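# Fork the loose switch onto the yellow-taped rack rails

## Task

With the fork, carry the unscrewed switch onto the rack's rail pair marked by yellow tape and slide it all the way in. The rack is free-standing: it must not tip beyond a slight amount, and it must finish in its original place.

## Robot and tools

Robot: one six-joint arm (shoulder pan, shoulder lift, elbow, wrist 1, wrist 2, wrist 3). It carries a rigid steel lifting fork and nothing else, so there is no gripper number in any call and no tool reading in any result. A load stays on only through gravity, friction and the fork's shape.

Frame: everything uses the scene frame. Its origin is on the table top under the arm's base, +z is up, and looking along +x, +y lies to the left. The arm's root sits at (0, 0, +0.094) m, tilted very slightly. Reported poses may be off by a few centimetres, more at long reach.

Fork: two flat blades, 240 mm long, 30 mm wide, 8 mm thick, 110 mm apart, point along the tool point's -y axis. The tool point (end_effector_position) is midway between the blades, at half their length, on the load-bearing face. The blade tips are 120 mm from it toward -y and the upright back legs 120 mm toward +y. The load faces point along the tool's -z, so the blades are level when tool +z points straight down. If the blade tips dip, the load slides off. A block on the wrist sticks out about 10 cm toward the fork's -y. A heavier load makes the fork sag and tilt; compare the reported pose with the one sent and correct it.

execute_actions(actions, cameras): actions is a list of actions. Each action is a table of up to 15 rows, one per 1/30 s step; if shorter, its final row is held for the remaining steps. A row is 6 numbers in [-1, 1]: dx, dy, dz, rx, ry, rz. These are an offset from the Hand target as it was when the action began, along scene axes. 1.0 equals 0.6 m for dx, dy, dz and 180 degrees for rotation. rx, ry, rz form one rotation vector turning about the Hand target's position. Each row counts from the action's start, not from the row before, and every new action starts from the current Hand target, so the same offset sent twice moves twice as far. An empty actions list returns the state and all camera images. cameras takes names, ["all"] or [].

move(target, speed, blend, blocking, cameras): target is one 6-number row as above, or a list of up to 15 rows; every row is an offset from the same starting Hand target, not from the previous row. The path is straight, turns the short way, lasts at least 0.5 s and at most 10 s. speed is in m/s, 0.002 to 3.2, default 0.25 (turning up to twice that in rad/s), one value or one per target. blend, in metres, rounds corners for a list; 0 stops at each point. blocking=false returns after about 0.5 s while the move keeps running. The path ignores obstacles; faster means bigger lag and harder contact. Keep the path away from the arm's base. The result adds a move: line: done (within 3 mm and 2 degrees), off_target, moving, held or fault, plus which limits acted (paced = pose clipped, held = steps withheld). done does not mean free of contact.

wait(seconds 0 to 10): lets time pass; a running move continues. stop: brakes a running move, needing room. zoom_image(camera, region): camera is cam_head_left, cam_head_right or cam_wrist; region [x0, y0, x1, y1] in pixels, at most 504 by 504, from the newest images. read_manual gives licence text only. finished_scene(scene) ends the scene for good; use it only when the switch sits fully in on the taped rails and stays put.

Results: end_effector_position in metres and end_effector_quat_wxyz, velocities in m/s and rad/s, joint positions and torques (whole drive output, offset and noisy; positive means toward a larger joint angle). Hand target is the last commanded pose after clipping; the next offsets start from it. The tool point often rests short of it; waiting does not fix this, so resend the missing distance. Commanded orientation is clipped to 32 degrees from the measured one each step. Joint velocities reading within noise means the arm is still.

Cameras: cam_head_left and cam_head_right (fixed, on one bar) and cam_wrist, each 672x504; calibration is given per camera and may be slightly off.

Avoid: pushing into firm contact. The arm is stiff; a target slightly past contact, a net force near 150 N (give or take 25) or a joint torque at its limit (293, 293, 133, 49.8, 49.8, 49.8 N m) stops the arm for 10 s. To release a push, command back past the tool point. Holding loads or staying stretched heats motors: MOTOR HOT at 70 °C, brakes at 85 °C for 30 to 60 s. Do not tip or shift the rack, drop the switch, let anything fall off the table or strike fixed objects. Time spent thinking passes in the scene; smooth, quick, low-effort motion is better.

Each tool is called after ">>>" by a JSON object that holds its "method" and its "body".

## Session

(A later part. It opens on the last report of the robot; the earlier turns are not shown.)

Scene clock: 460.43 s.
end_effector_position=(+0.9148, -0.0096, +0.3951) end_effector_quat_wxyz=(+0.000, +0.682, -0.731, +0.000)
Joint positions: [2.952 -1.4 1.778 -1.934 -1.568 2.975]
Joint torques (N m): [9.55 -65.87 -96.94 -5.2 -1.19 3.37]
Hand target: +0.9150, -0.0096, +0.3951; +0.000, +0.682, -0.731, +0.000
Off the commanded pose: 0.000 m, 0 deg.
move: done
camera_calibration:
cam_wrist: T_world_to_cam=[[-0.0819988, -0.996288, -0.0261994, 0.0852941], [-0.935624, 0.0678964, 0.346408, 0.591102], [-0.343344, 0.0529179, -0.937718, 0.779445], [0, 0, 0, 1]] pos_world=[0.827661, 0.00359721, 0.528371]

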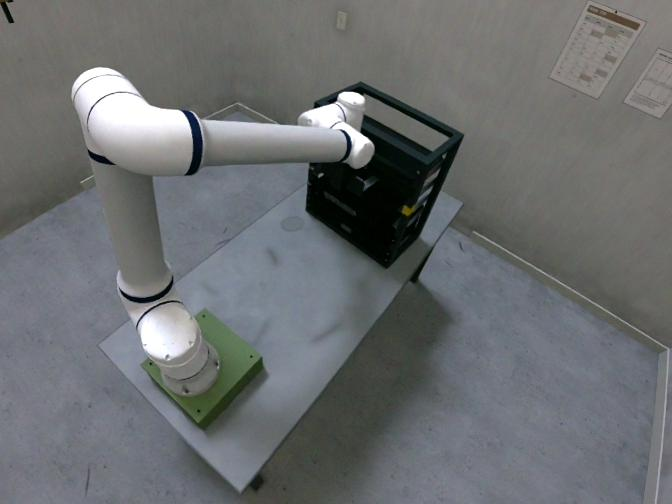

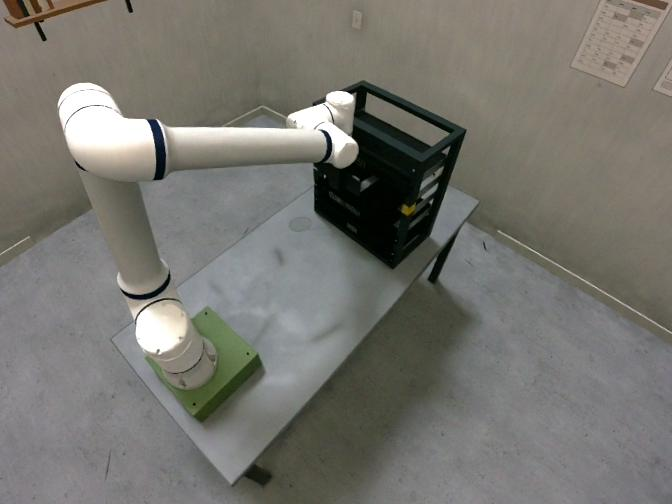

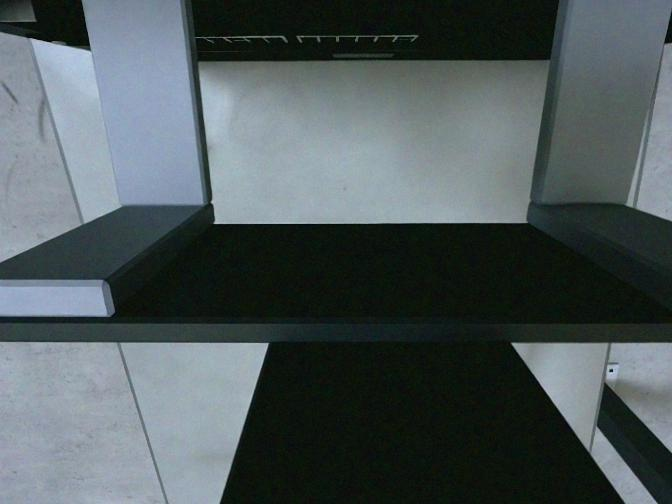

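>>> {"method": "zoom_image", "body": {"camera": "cam_head_right", "region": [300, 80, 420, 200]}}

>>> {"method": "zoom_image", "body": {"camera": "cam_head_left", "region": [300, 80, 440, 220]}}

>>> {"method": "zoom_image", "body": {"camera": "cam_wrist", "region": [180, 0, 560, 100]}}

Scaled by 4.200.

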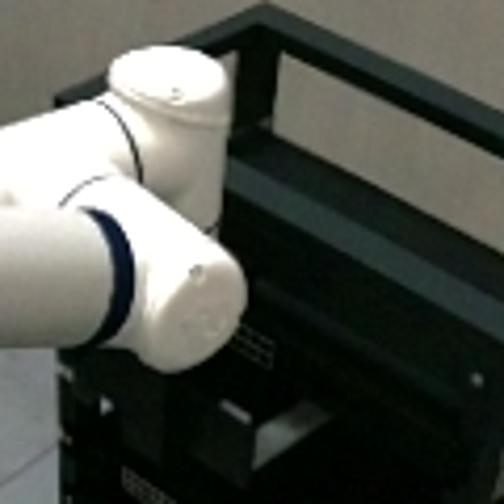

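Scaled by 3.600.

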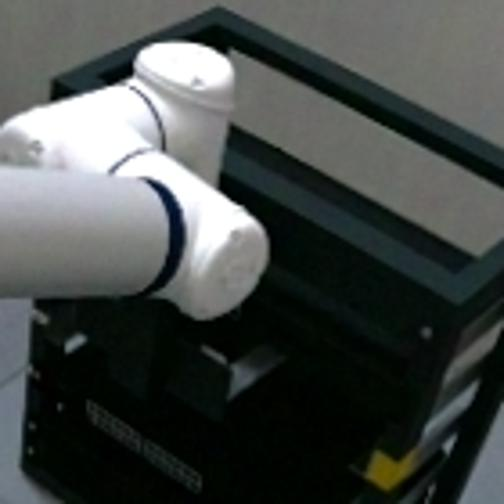

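Scaled by 1.326.

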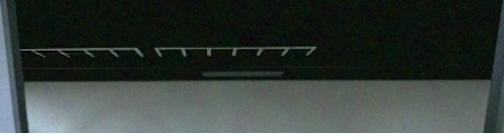

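>>> {"method": "zoom_image", "body": {"camera": "cam_wrist", "region": [0, 300, 60, 360]}}

>>> {"method": "zoom_image", "body": {"camera": "cam_wrist", "region": [612, 300, 672, 360]}}

>>> {"method": "zoom_image", "body": {"camera": "cam_wrist", "region": [200, 200, 260, 240]}}

>>> {"method": "zoom_image", "body": {"camera": "cam_wrist", "region": [480, 200, 540, 240]}}

>>> {"method": "zoom_image", "body": {"camera": "cam_wrist", "region": [190, 30, 270, 90]}}

>>> {"method": "zoom_image", "body": {"camera": "cam_wrist", "region": [480, 30, 560, 90]}}

Scaled by 8.400.

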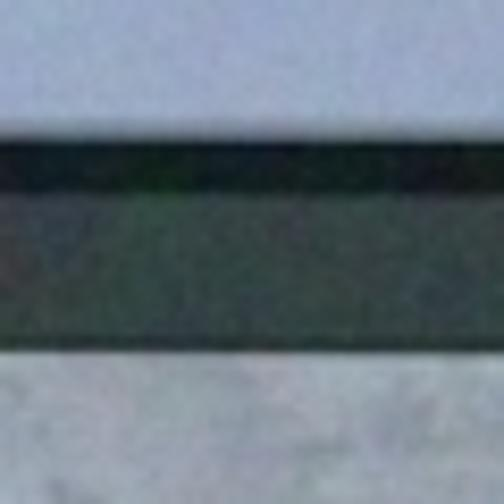

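Scaled by 8.400.

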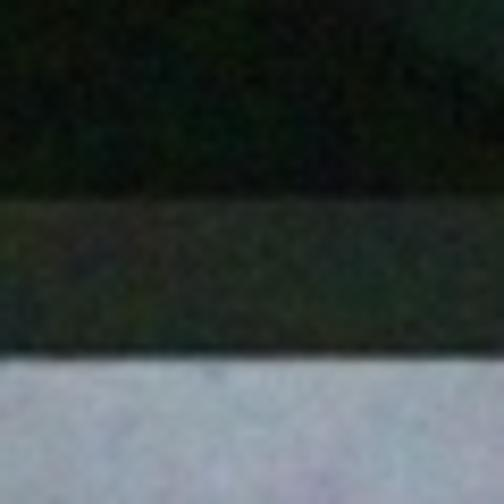

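Scaled by 8.400.

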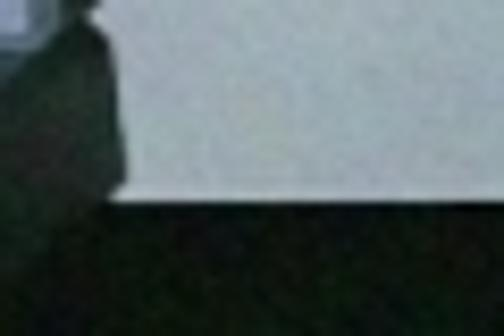

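Scaled by 8.400.

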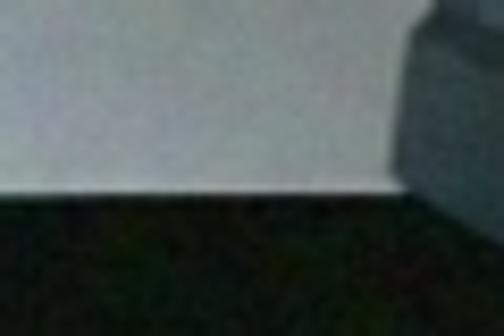

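Scaled by 6.300.

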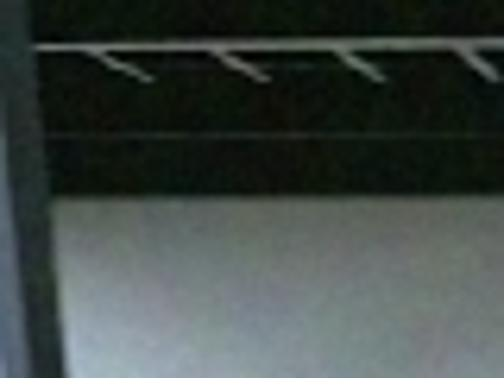

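Scaled by 6.300.

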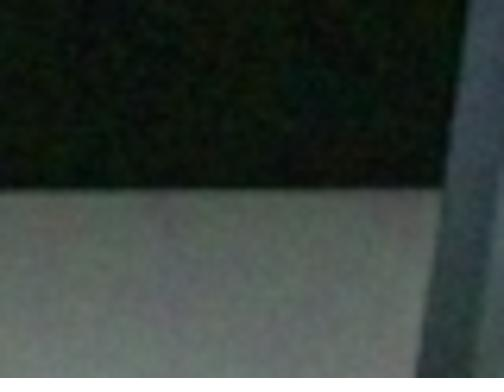

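>>> {"method": "move", "body": {"target": [0, 0, 0.0317, 0, 0, 0], "speed": 0.06, "cameras": []}}

>>> {"method": "move", "body": {"target": [0, 0, 0.005, 0, 0, 0], "speed": 0.01, "cameras": []}}

Scene clock: 499.77 s.
end_effector_position=(+0.9150, -0.0096, +0.4139) end_effector_quat_wxyz=(+0.000, +0.682, -0.731, +0.000) end_effector_velocity=(-0.001, +0.000, +0.001) end_effector_angular_velocity=(+0.000, +0.002, +0.000)
Joint positions: [2.952 -1.411 1.755 -1.901 -1.568 2.975]
Joint velocities: [0 -0.001 -0.002 0.005 0 0]
Joint torques (N m): [-12.82 -92.14 -98.35 -5.54 -1.18 -1.62]
Hand target: +0.9150, -0.0096, +0.4141; +0.000, +0.682, -0.731, +0.000
Off the commanded pose: 0.000 m, 0 deg.
move: done
No camera images: "cameras" was empty.

Scene clock: 500.47 s.
end_effector_position=(+0.9150, -0.0096, +0.4169) end_effector_quat_wxyz=(+0.000, +0.682, -0.731, +0.000)
Joint positions: [2.952 -1.412 1.751 -1.896 -1.568 2.975]
Joint torques (N m): [-16.82 -92.74 -98.19 -4.99 -1.46 -1.63]
Hand target: +0.9150, -0.0096, +0.4171; +0.000, +0.682, -0.731, +0.000
Off the commanded pose: 0.000 m, 0 deg.
move: done
No camera images: "cameras" was empty.

>>> {"method": "move", "body": {"target": [0, 0, 0.005, 0, 0, 0], "speed": 0.01, "cameras": []}}

>>> {"method": "move", "body": {"target": [0, 0, 0.005, 0, 0, 0], "speed": 0.01, "cameras": ["all"]}}

Scene clock: 504.67 s.
end_effector_position=(+0.9150, -0.0096, +0.4199) end_effector_quat_wxyz=(+0.000, +0.682, -0.731, +0.000)
Joint positions: [2.952 -1.414 1.747 -1.891 -1.568 2.975]
Joint torques (N m): [-17.81 -92.88 -98.33 -5.33 -1.63 -1.52]
Hand target: +0.9150, -0.0096, +0.4201; +0.000, +0.682, -0.731, +0.000
Off the commanded pose: 0.000 m, 0 deg.
move: done
No camera images: "cameras" was empty.

Scene clock: 505.37 s.
end_effector_position=(+0.9150, -0.0096, +0.4229) end_effector_quat_wxyz=(+0.000, +0.682, -0.731, +0.000)
Joint positions: [2.952 -1.415 1.744 -1.885 -1.568 2.975]
Joint torques (N m): [-18.81 -92.56 -98.13 -5 -1.4 -1.73]
Hand target: +0.9150, -0.0096, +0.4231; +0.000, +0.682, -0.731, +0.000
Off the commanded pose: 0.000 m, 0 deg.
move: done
camera_calibration:
cam_wrist: T_world_to_cam=[[-0.0819997, -0.996288, -0.0262005, 0.0860346], [-0.935612, 0.067895, 0.34644, 0.581504], [-0.343375, 0.0529215, -0.937706, 0.805661], [0, 0, 0, 1]] pos_world=[0.827761, 0.0035972, 0.556271]

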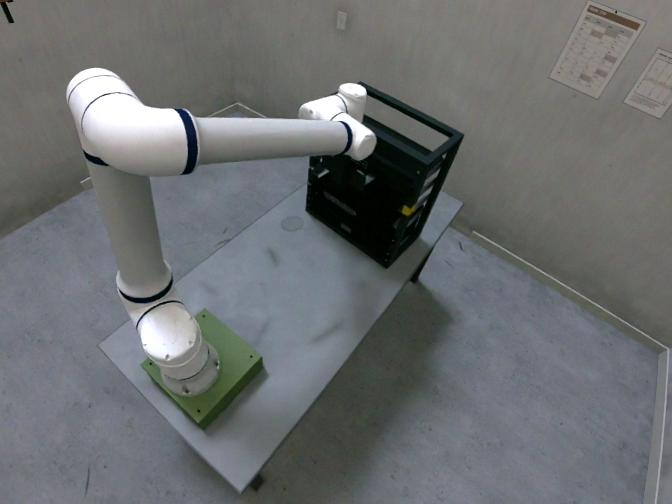

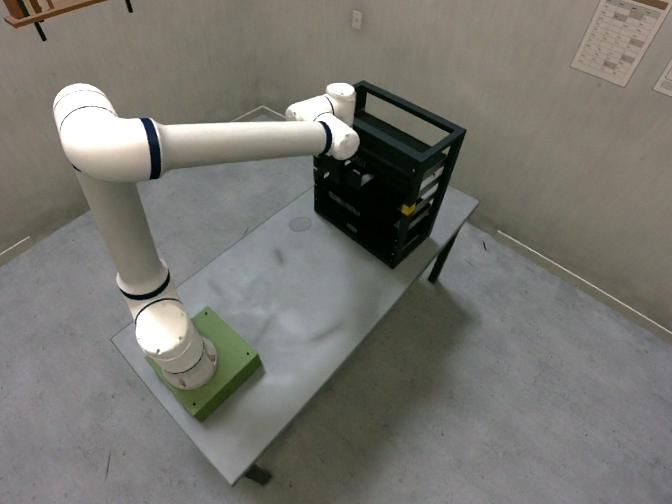

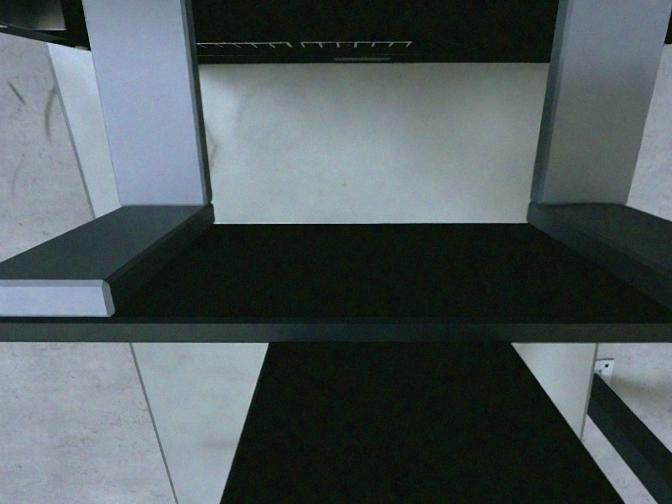

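>>> {"method": "move", "body": {"target": [0, 0, 0.005, 0, 0, 0], "speed": 0.01, "cameras": []}}

>>> {"method": "move", "body": {"target": [0, 0, 0.005, 0, 0, 0], "speed": 0.01, "cameras": []}}

>>> {"method": "move", "body": {"target": [0, 0, 0.005, 0, 0, 0], "speed": 0.01, "cameras": ["cam_head_right", "cam_head_left"]}}

Scene clock: 509.50 s.
end_effector_position=(+0.9150, -0.0096, +0.4259) end_effector_quat_wxyz=(+0.000, +0.682, -0.731, +0.000)
Joint positions: [2.952 -1.417 1.74 -1.88 -1.568 2.975]
Joint torques (N m): [-21.89 -90.89 -98.5 -5.25 -1.5 -2]
Hand target: +0.9150, -0.0096, +0.4261; +0.000, +0.682, -0.731, +0.000
Off the commanded pose: 0.000 m, 0 deg.
move: done
No camera images: "cameras" was empty.

Scene clock: 510.20 s.
end_effector_position=(+0.9150, -0.0096, +0.4289) end_effector_quat_wxyz=(+0.000, +0.682, -0.731, +0.000)
Joint positions: [2.952 -1.418 1.736 -1.875 -1.568 2.975]
Joint torques (N m): [-22.08 -92.04 -98.79 -5.53 -1.35 -2.18]
Hand target: +0.9150, -0.0096, +0.4291; +0.000, +0.682, -0.731, +0.000
Off the commanded pose: 0.000 m, 0 deg.
move: done
No camera images: "cameras" was empty.

Scene clock: 510.90 s.
end_effector_position=(+0.9150, -0.0096, +0.4319) end_effector_quat_wxyz=(+0.000, +0.682, -0.731, +0.000)
Joint positions: [2.952 -1.42 1.732 -1.869 -1.568 2.975]
Joint torques (N m): [-23.16 -92.81 -97.53 -5.34 -1.35 -2.3]
Hand target: +0.9150, -0.0096, +0.4321; +0.000, +0.682, -0.731, +0.000
Off the commanded pose: 0.000 m, 0 deg.
move: done
Images, in order (width x height): cam_head_left 672x504, cam_head_right 672x504.

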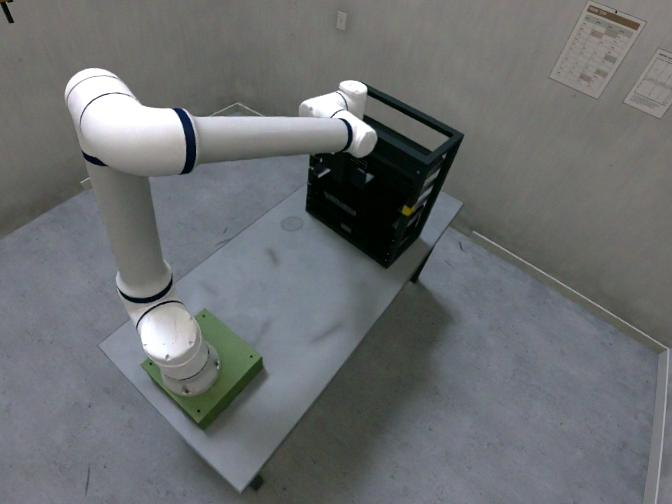

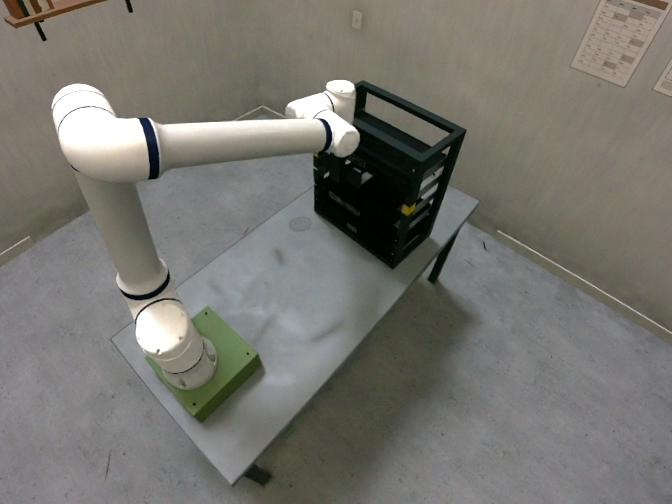

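>>> {"method": "zoom_image", "body": {"camera": "cam_head_right", "region": [300, 130, 400, 230]}}

>>> {"method": "zoom_image", "body": {"camera": "cam_head_left", "region": [300, 130, 400, 230]}}

Scaled by 5.040.

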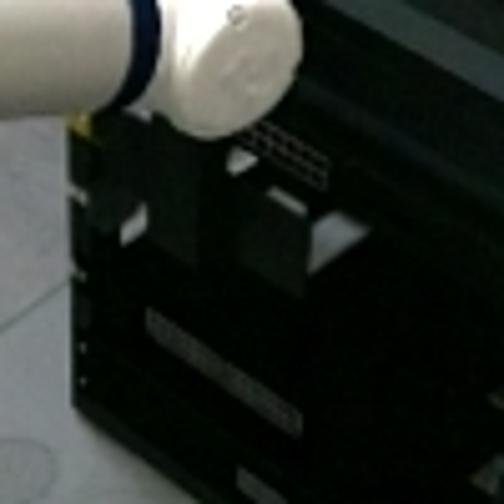

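Scaled by 5.040.

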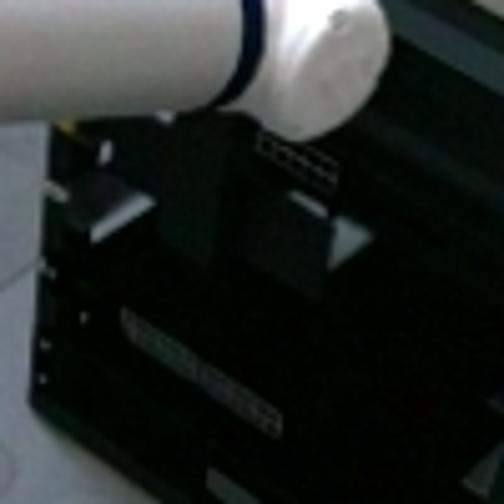

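>>> {"method": "move", "body": {"target": [-0.0166, 0.0012, 0, 0, 0, 0], "speed": 0.05, "cameras": []}}

>>> {"method": "move", "body": {"target": [0, 0, 0.00333, 0, 0, 0], "speed": 0.01, "cameras": []}}

>>> {"method": "move", "body": {"target": [0, 0, 0.00333, 0, 0, 0], "speed": 0.01, "cameras": []}}

>>> {"method": "move", "body": {"target": [0, 0, 0.00333, 0, 0, 0], "speed": 0.01, "cameras": []}}

Scene clock: 529.23 s.
end_effector_position=(+0.9052, -0.0089, +0.4321) end_effector_quat_wxyz=(+0.000, +0.682, -0.731, +0.000)
Joint positions: [2.95 -1.436 1.75 -1.871 -1.568 2.973]
Joint torques (N m): [-22.64 -91.75 -74.48 -10.37 -1.91 -2.2]
Hand target: +0.9050, -0.0089, +0.4321; +0.000, +0.682, -0.731, +0.000
Off the commanded pose: 0.000 m, 0 deg.
move: done
No camera images: "cameras" was empty.

Scene clock: 529.93 s.
end_effector_position=(+0.9050, -0.0089, +0.4340) end_effector_quat_wxyz=(+0.000, +0.682, -0.731, +0.000)
Joint positions: [2.95 -1.437 1.748 -1.868 -1.568 2.973]
Joint torques (N m): [-21.91 -90.55 -98.48 -5.3 -1.77 -2.18]
Hand target: +0.9050, -0.0089, +0.4341; +0.000, +0.682, -0.731, +0.000
Off the commanded pose: 0.000 m, 0 deg.
move: done
No camera images: "cameras" was empty.

Scene clock: 530.63 s.
end_effector_position=(+0.9050, -0.0089, +0.4360) end_effector_quat_wxyz=(+0.000, +0.682, -0.731, +0.000)
Joint positions: [2.95 -1.438 1.746 -1.865 -1.568 2.973]
Joint torques (N m): [-22.49 -90.93 -98.27 -5.22 -1.72 -2.24]
Hand target: +0.9050, -0.0089, +0.4361; +0.000, +0.682, -0.731, +0.000
Off the commanded pose: 0.000 m, 0 deg.
move: done
No camera images: "cameras" was empty.

Scene clock: 531.33 s.
end_effector_position=(+0.9050, -0.0089, +0.4380) end_effector_quat_wxyz=(+0.000, +0.682, -0.731, +0.000)
Joint positions: [2.95 -1.439 1.743 -1.861 -1.568 2.973]
Joint torques (N m): [-22.38 -90.48 -99.55 -5.07 -1.9 -2]
Hand target: +0.9050, -0.0089, +0.4381; +0.000, +0.682, -0.731, +0.000
Off the commanded pose: 0.000 m, 0 deg.
move: done
No camera images: "cameras" was empty.

>>> {"method": "move", "body": {"target": [0, 0, 0.00333, 0, 0, 0], "speed": 0.01, "cameras": []}}

>>> {"method": "move", "body": {"target": [0, 0, 0.00333, 0, 0, 0], "speed": 0.01, "cameras": ["cam_head_right"]}}

>>> {"method": "zoom_image", "body": {"camera": "cam_head_right", "region": [330, 140, 390, 200]}}

Scene clock: 535.17 s.
end_effector_position=(+0.9050, -0.0089, +0.4399) end_effector_quat_wxyz=(+0.000, +0.682, -0.731, +0.000)
Joint positions: [2.95 -1.44 1.741 -1.858 -1.568 2.973]
Joint torques (N m): [-21.4 -107.2 -119.82 -11.08 -1.66 -1.63]
Hand target: +0.9050, -0.0089, +0.4401; +0.000, +0.682, -0.731, +0.000
Off the commanded pose: 0.000 m, 0 deg.
move: done
No camera images: "cameras" was empty.

Scene clock: 535.87 s.
end_effector_position=(+0.9050, -0.0089, +0.4418) end_effector_quat_wxyz=(+0.000, +0.682, -0.731, +0.000)
Joint positions: [2.95 -1.441 1.738 -1.854 -1.568 2.973]
Joint torques (N m): [-22.18 -121.97 -136.36 -16.23 -1.54 -1.62]
Hand target: +0.9050, -0.0089, +0.4421; +0.000, +0.682, -0.731, +0.000
Off the commanded pose: 0.000 m, 0 deg.
move: done
Images, in order (width x height): cam_head_right 672x504.

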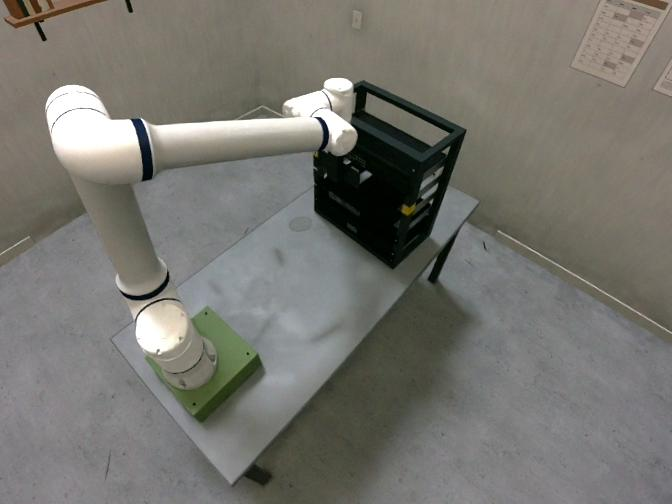

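Scaled by 8.400.

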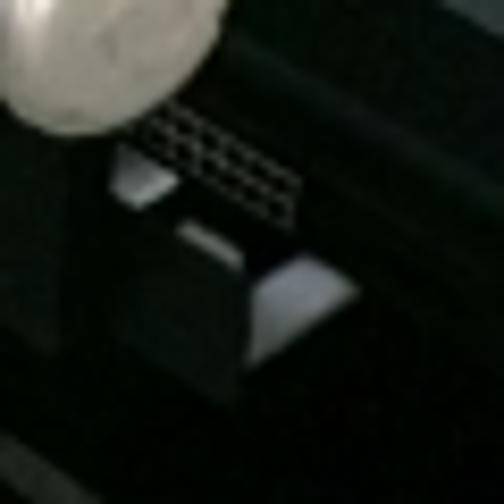

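>>> {"method": "move", "body": {"target": [0, 0, 0.00167, 0, 0, 0], "speed": 0.01, "cameras": []}}

>>> {"method": "move", "body": {"target": [0, 0, 0.00167, 0, 0, 0], "speed": 0.01, "cameras": []}}

Scene clock: 541.57 s.
end_effector_position=(+0.9050, -0.0089, +0.4430) end_effector_quat_wxyz=(+0.000, +0.682, -0.731, +0.000)
Joint positions: [2.95 -1.441 1.737 -1.852 -1.568 2.973]
Joint torques (N m): [-22.92 -127.18 -143.55 -19.14 0.91 -1.75]
Hand target: +0.9050, -0.0089, +0.4431; +0.000, +0.682, -0.731, +0.000
Off the commanded pose: 0.000 m, 0 deg.
move: done
No camera images: "cameras" was empty.

Scene clock: 542.27 s.
end_effector_position=(+0.9050, -0.0089, +0.4440) end_effector_quat_wxyz=(+0.000, +0.682, -0.731, +0.000)
Joint positions: [2.95 -1.442 1.735 -1.85 -1.568 2.973]
Joint torques (N m): [-23.63 -126.25 -143.48 -18.86 1.04 -1.75]
Hand target: +0.9050, -0.0089, +0.4441; +0.000, +0.682, -0.731, +0.000
Off the commanded pose: 0.000 m, 0 deg.
move: done
No camera images: "cameras" was empty.

>>> {"method": "move", "body": {"target": [0, 0, 0.00667, 0, 0, 0], "speed": 0.02, "cameras": []}}

>>> {"method": "move", "body": {"target": [-0.0665, 0.0049, 0, 0, 0, 0], "speed": 0.05, "cameras": ["all"]}}

>>> {"method": "zoom_image", "body": {"camera": "cam_head_right", "region": [300, 100, 430, 230]}}

>>> {"method": "zoom_image", "body": {"camera": "cam_head_left", "region": [300, 100, 430, 230]}}

Scene clock: 571.67 s.
end_effector_position=(+0.9050, -0.0089, +0.4479) end_effector_quat_wxyz=(+0.000, +0.682, -0.731, +0.000)
Joint positions: [2.95 -1.443 1.73 -1.844 -1.568 2.973]
Joint torques (N m): [-22.78 -127.29 -143.63 -18.84 0.73 -2.1]
Hand target: +0.9050, -0.0089, +0.4481; +0.000, +0.682, -0.731, +0.000
Off the commanded pose: 0.000 m, 0 deg.
move: done
No camera images: "cameras" was empty.

Scene clock: 572.90 s.
end_effector_position=(+0.8653, -0.0060, +0.4481) end_effector_quat_wxyz=(+0.000, +0.682, -0.731, +0.000)
Joint positions: [2.941 -1.509 1.801 -1.849 -1.568 2.963]
Joint torques (N m): [-22.06 -117.26 -118.5 -24.1 -0.22 -2.23]
Hand target: +0.8651, -0.0060, +0.4481; +0.000, +0.682, -0.731, +0.000
Off the commanded pose: 0.000 m, 0 deg.
move: done
camera_calibration:
cam_wrist: T_world_to_cam=[[-0.0819997, -0.996288, -0.0262005, 0.0862117], [-0.935612, 0.067895, 0.34644, 0.526158], [-0.343375, 0.0529215, -0.937706, 0.811975], [0, 0, 0, 1]] pos_world=[0.778161, 0.0071972, 0.581371]

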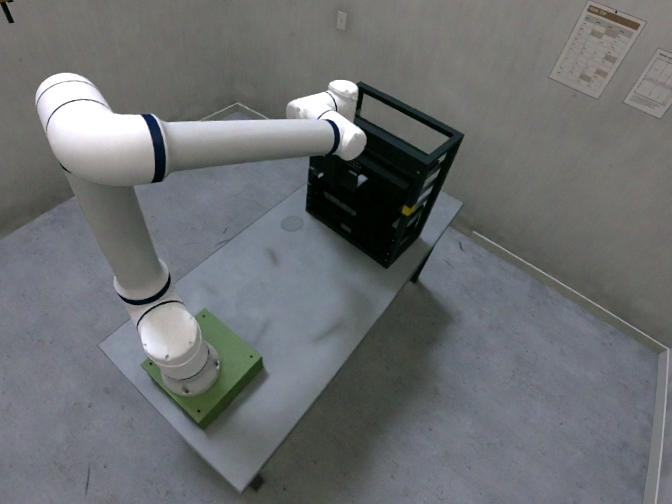

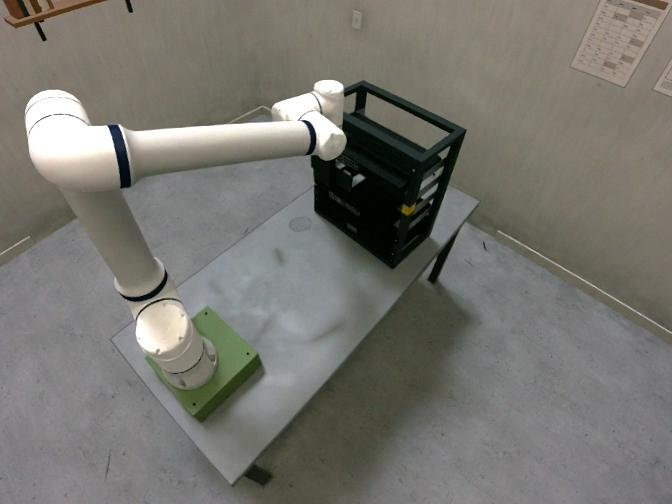

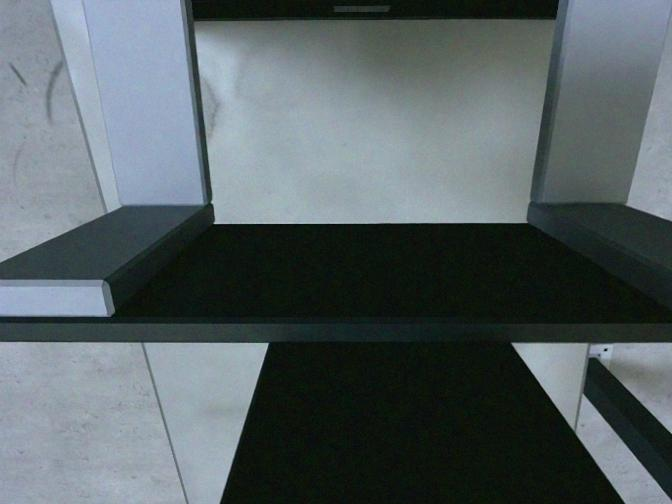

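Scaled by 3.877.

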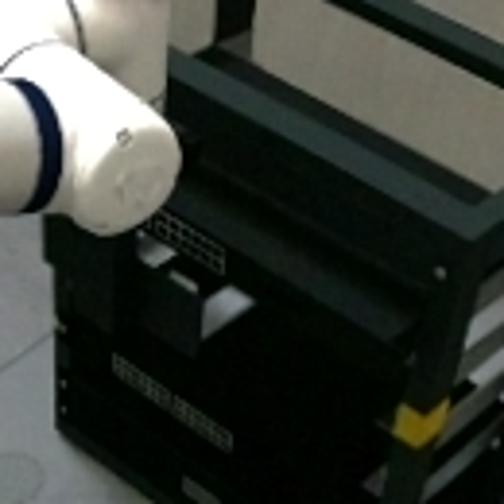

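Scaled by 3.877.

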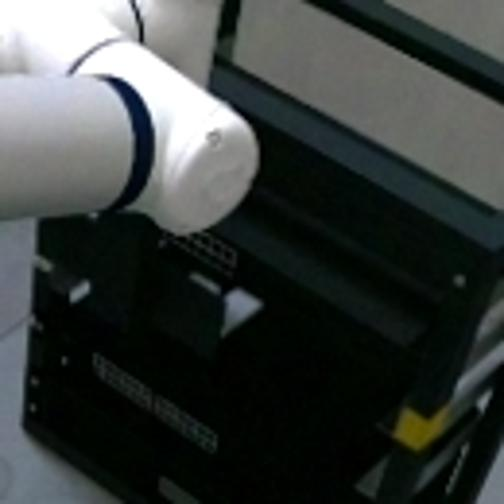

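>>> {"method": "move", "body": {"target": [-0.349, 0.0256, 0, 0, 0, 0], "speed": 0.08, "cameras": ["all"]}}

>>> {"method": "zoom_image", "body": {"camera": "cam_head_right", "region": [240, 90, 440, 260]}}

>>> {"method": "zoom_image", "body": {"camera": "cam_head_left", "region": [240, 90, 440, 260]}}

Scene clock: 580.03 s.
end_effector_position=(+0.6559, +0.0094, +0.4481) end_effector_quat_wxyz=(+0.000, +0.682, -0.731, +0.000)
Joint positions: [2.867 -1.883 2.118 -1.792 -1.569 2.889]
Joint torques (N m): [-22.34 -69.91 -120.65 -18.75 1.44 -2]
Hand target: +0.6557, +0.0094, +0.4481; +0.000, +0.682, -0.731, +0.000
Off the commanded pose: 0.000 m, 0 deg.
move: done
camera_calibration:
cam_wrist: T_world_to_cam=[[-0.0819664, -0.996293, -0.0261067, 0.0843105], [-0.935614, 0.0678964, 0.346433, 0.3292], [-0.343377, 0.0528217, -0.937711, 0.739264], [0, 0, 0, 1]] pos_world=[0.568761, 0.0225974, 0.581371]

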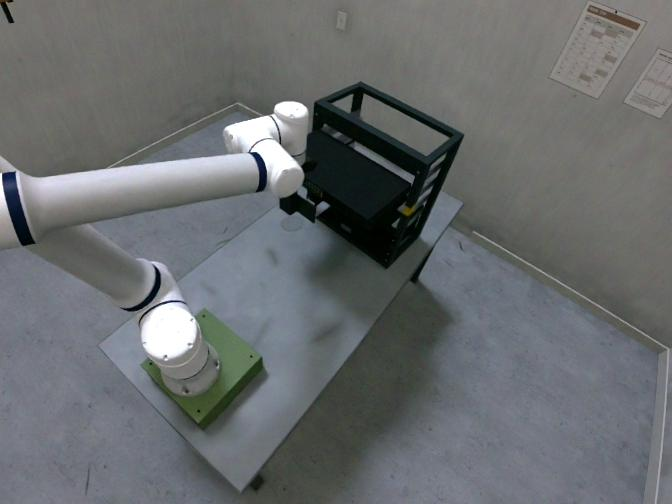

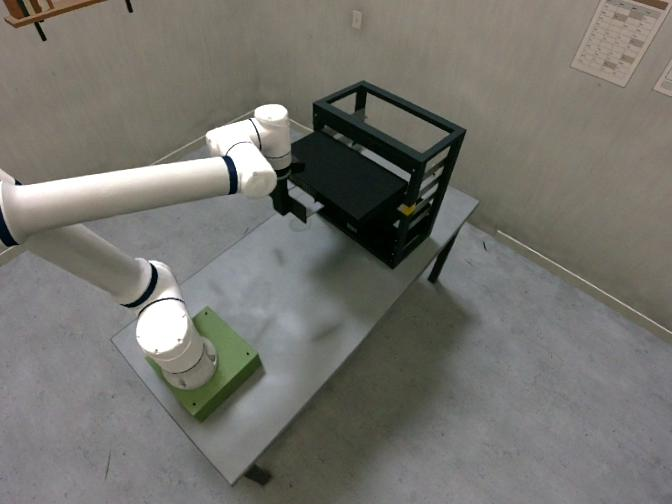

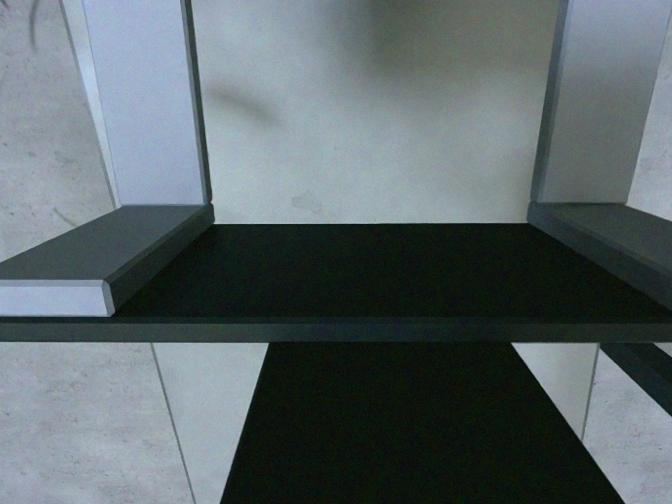

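Scaled by 2.520.

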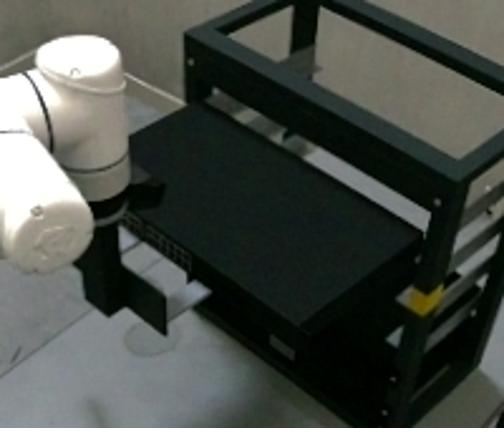

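Scaled by 2.520.

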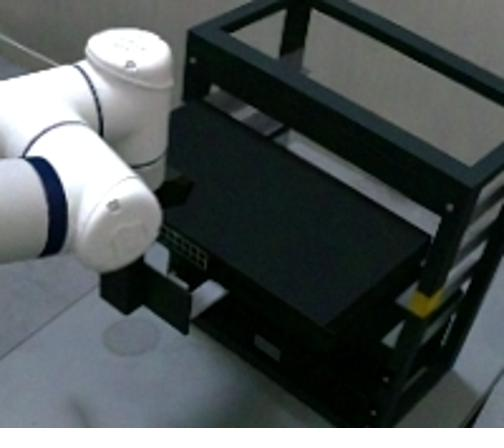

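>>> {"method": "move", "body": {"target": [[-0.0499, 0.00366, 0, 0, 0, 0], [-0.0499, 0.00366, -0.1442, 0, 0, 0]], "speed": 0.08, "cameras": ["all"]}}

>>> {"method": "zoom_image", "body": {"camera": "cam_head_right", "region": [240, 90, 440, 280]}}

>>> {"method": "zoom_image", "body": {"camera": "cam_head_left", "region": [240, 90, 440, 280]}}

Scene clock: 608.43 s.
end_effector_position=(+0.6258, +0.0116, +0.3617) end_effector_quat_wxyz=(+0.000, +0.682, -0.731, +0.000)
Joint positions: [2.851 -1.893 2.284 -1.947 -1.569 2.873]
Joint torques (N m): [9.61 -37.11 -114.89 -23.97 2.19 3.44]
Hand target: +0.6258, +0.0116, +0.3616; +0.000, +0.682, -0.731, +0.000
Off the commanded pose: 0.000 m, 0 deg.
move: done
camera_calibration:
cam_wrist: T_world_to_cam=[[-0.0819988, -0.996288, -0.0261994, 0.0818371], [-0.935624, 0.0678964, 0.346408, 0.33071], [-0.343344, 0.0529179, -0.937718, 0.647836], [0, 0, 0, 1]] pos_world=[0.538561, 0.0247972, 0.495071]

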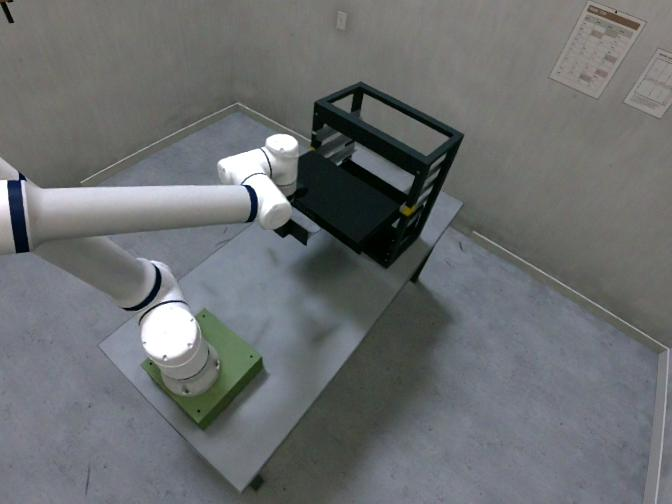

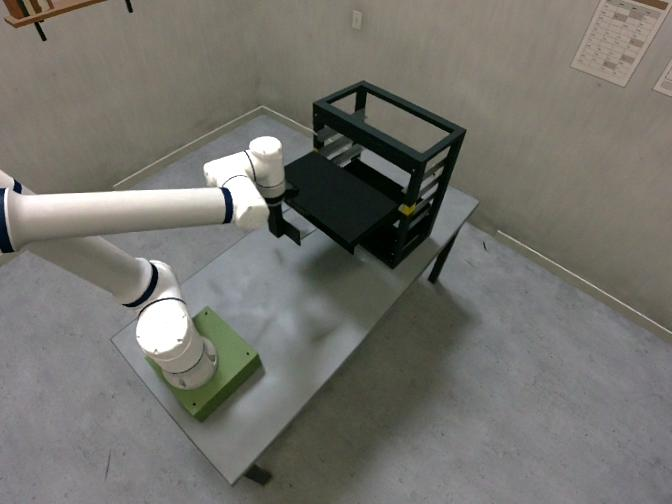

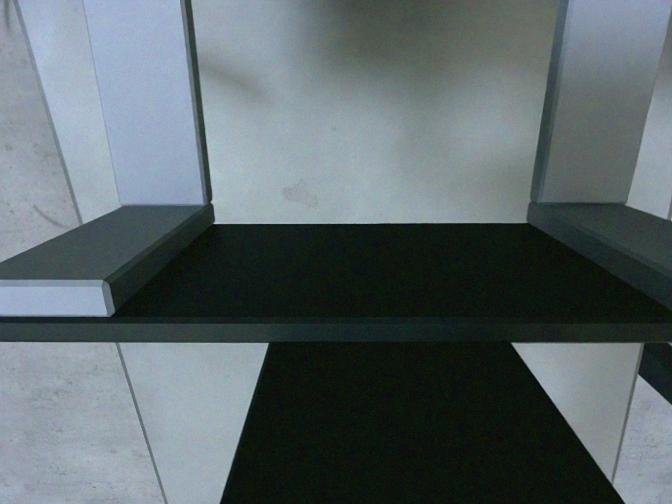

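Scaled by 2.520.

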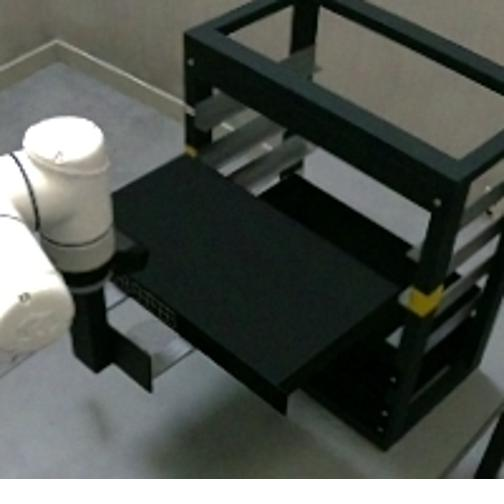

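Scaled by 2.520.

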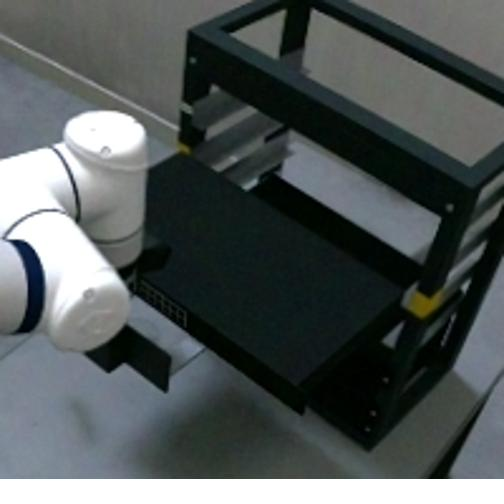

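>>> {"method": "move", "body": {"target": [0.0914, -0.0067, 0, 0, 0, 0], "speed": 0.06, "cameras": ["cam_head_left", "cam_head_right"]}}

>>> {"method": "zoom_image", "body": {"camera": "cam_head_right", "region": [360, 160, 450, 250]}}

>>> {"method": "zoom_image", "body": {"camera": "cam_head_right", "region": [290, 110, 380, 200]}}

>>> {"method": "zoom_image", "body": {"camera": "cam_head_left", "region": [360, 160, 450, 250]}}

>>> {"method": "zoom_image", "body": {"camera": "cam_head_left", "region": [290, 110, 380, 200]}}

Scene clock: 615.23 s.
end_effector_position=(+0.6805, +0.0076, +0.3616) end_effector_quat_wxyz=(+0.000, +0.682, -0.731, +0.000)
Joint positions: [2.879 -1.782 2.208 -1.983 -1.569 2.902]
Joint torques (N m): [10.4 -49.09 -138.06 -23.68 2.36 3.6]
Hand target: +0.6806, +0.0076, +0.3616; +0.000, +0.682, -0.731, +0.000
Off the commanded pose: 0.000 m, 0 deg.
move: done
Images, in order (width x height): cam_head_left 672x504, cam_head_right 672x504.

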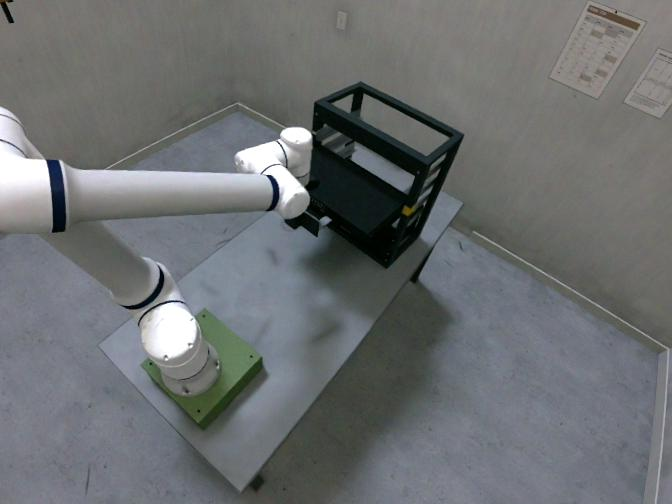

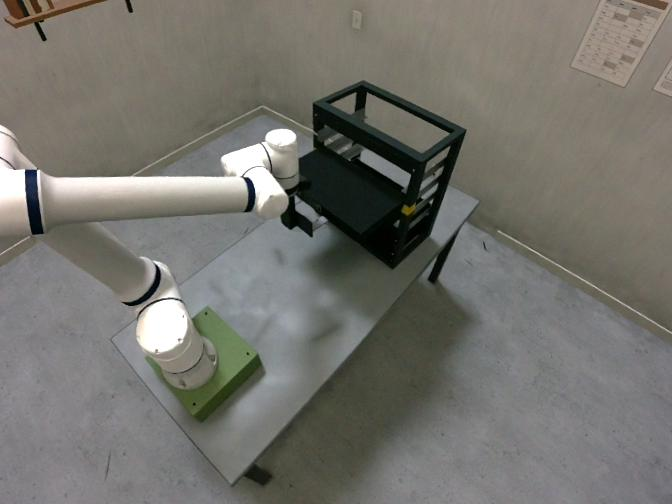

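Scaled by 5.600.

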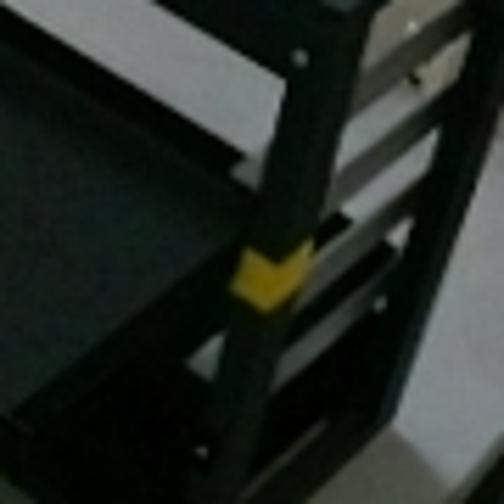

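Scaled by 5.600.

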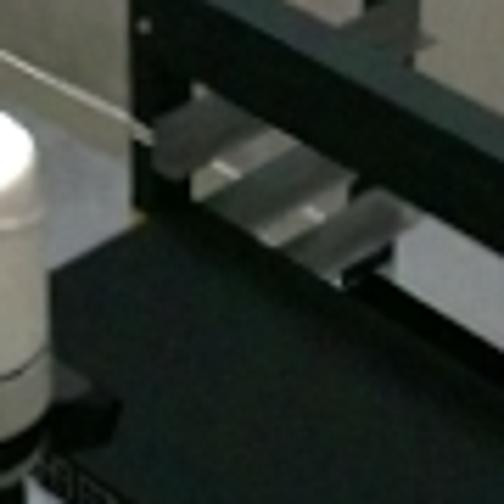

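Scaled by 5.600.

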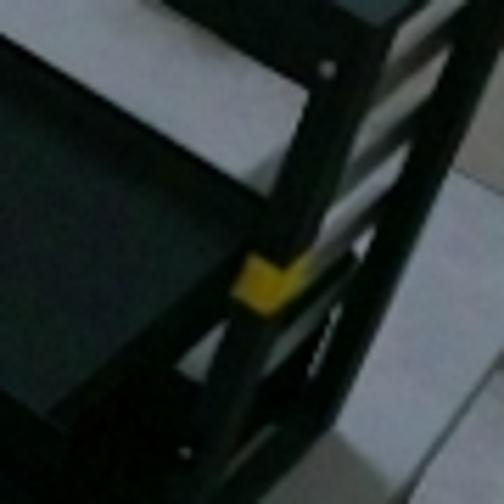

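Scaled by 5.600.

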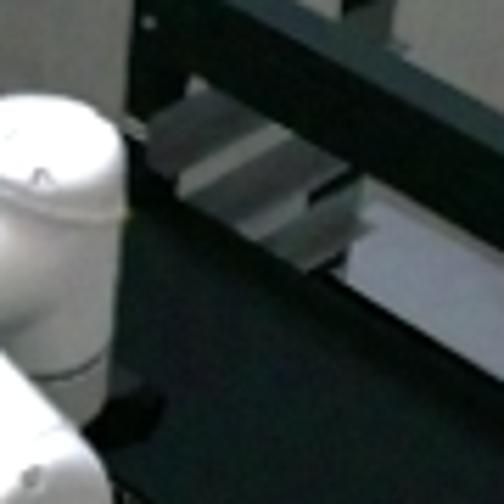

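>>> {"method": "move", "body": {"target": [0.0831, -0.0061, 0, 0, 0, 0], "speed": 0.05, "cameras": []}}

>>> {"method": "move", "body": {"target": [0.0831, -0.0061, 0, 0, 0, 0], "speed": 0.05, "cameras": ["cam_head_left", "cam_head_right"]}}

>>> {"method": "zoom_image", "body": {"camera": "cam_head_right", "region": [290, 110, 450, 270]}}

>>> {"method": "zoom_image", "body": {"camera": "cam_head_left", "region": [290, 110, 450, 270]}}

Scene clock: 623.03 s.
end_effector_position=(+0.7303, +0.0039, +0.3616) end_effector_quat_wxyz=(+0.000, +0.682, -0.731, +0.000)
Joint positions: [2.9 -1.687 2.133 -2.003 -1.568 2.922]
Joint torques (N m): [10.09 -60.5 -136.66 -24.01 2.43 3.3]
Hand target: +0.7305, +0.0039, +0.3616; +0.000, +0.682, -0.731, +0.000
Off the commanded pose: 0.000 m, 0 deg.
move: done
No camera images: "cameras" was empty.

Scene clock: 624.47 s.
end_effector_position=(+0.7801, +0.0003, +0.3616) end_effector_quat_wxyz=(+0.000, +0.682, -0.731, +0.000)
Joint positions: [2.917 -1.599 2.054 -2.012 -1.568 2.94]
Joint torques (N m): [10.7 -72.6 -137.2 -23.72 2.36 3.49]
Hand target: +0.7803, +0.0002, +0.3616; +0.000, +0.682, -0.731, +0.000
Off the commanded pose: 0.000 m, 0 deg.
move: done
Images, in order (width x height): cam_head_left 672x504, cam_head_right 672x504.

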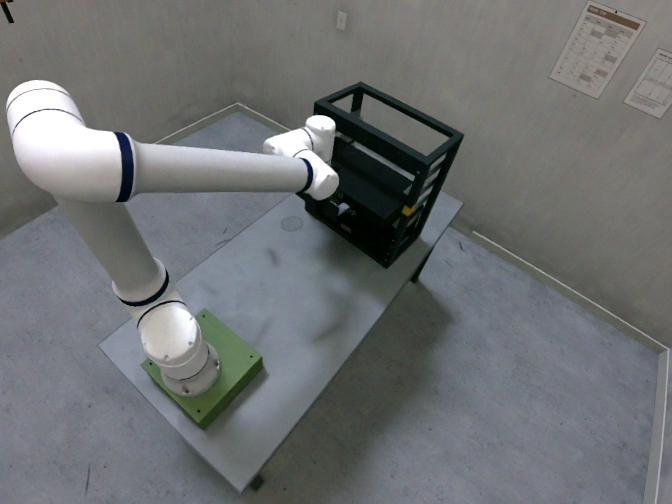

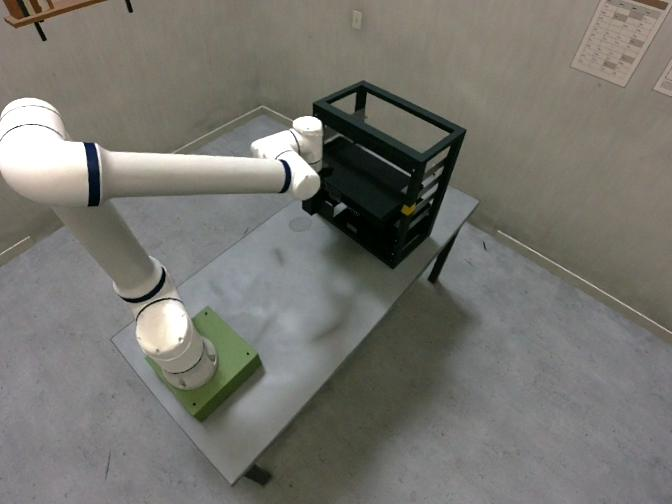

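Scaled by 3.150.

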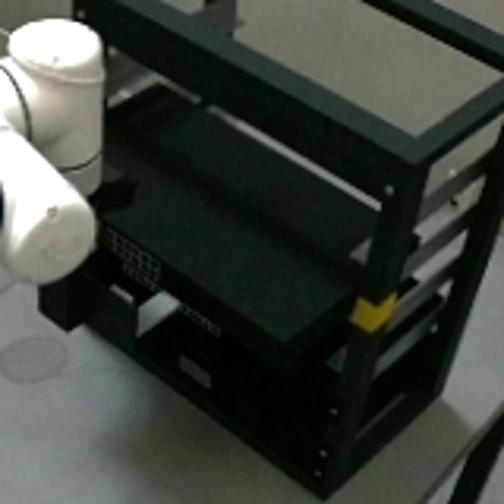

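Scaled by 3.150.

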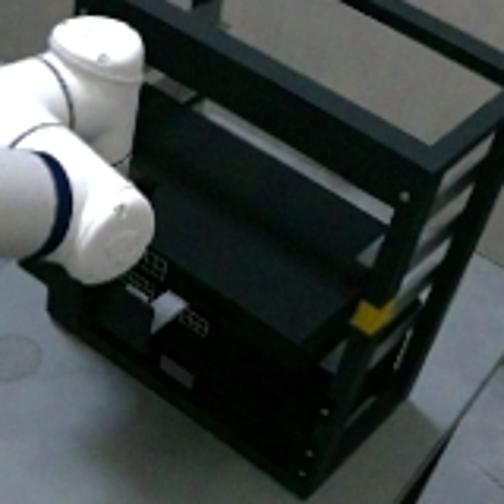

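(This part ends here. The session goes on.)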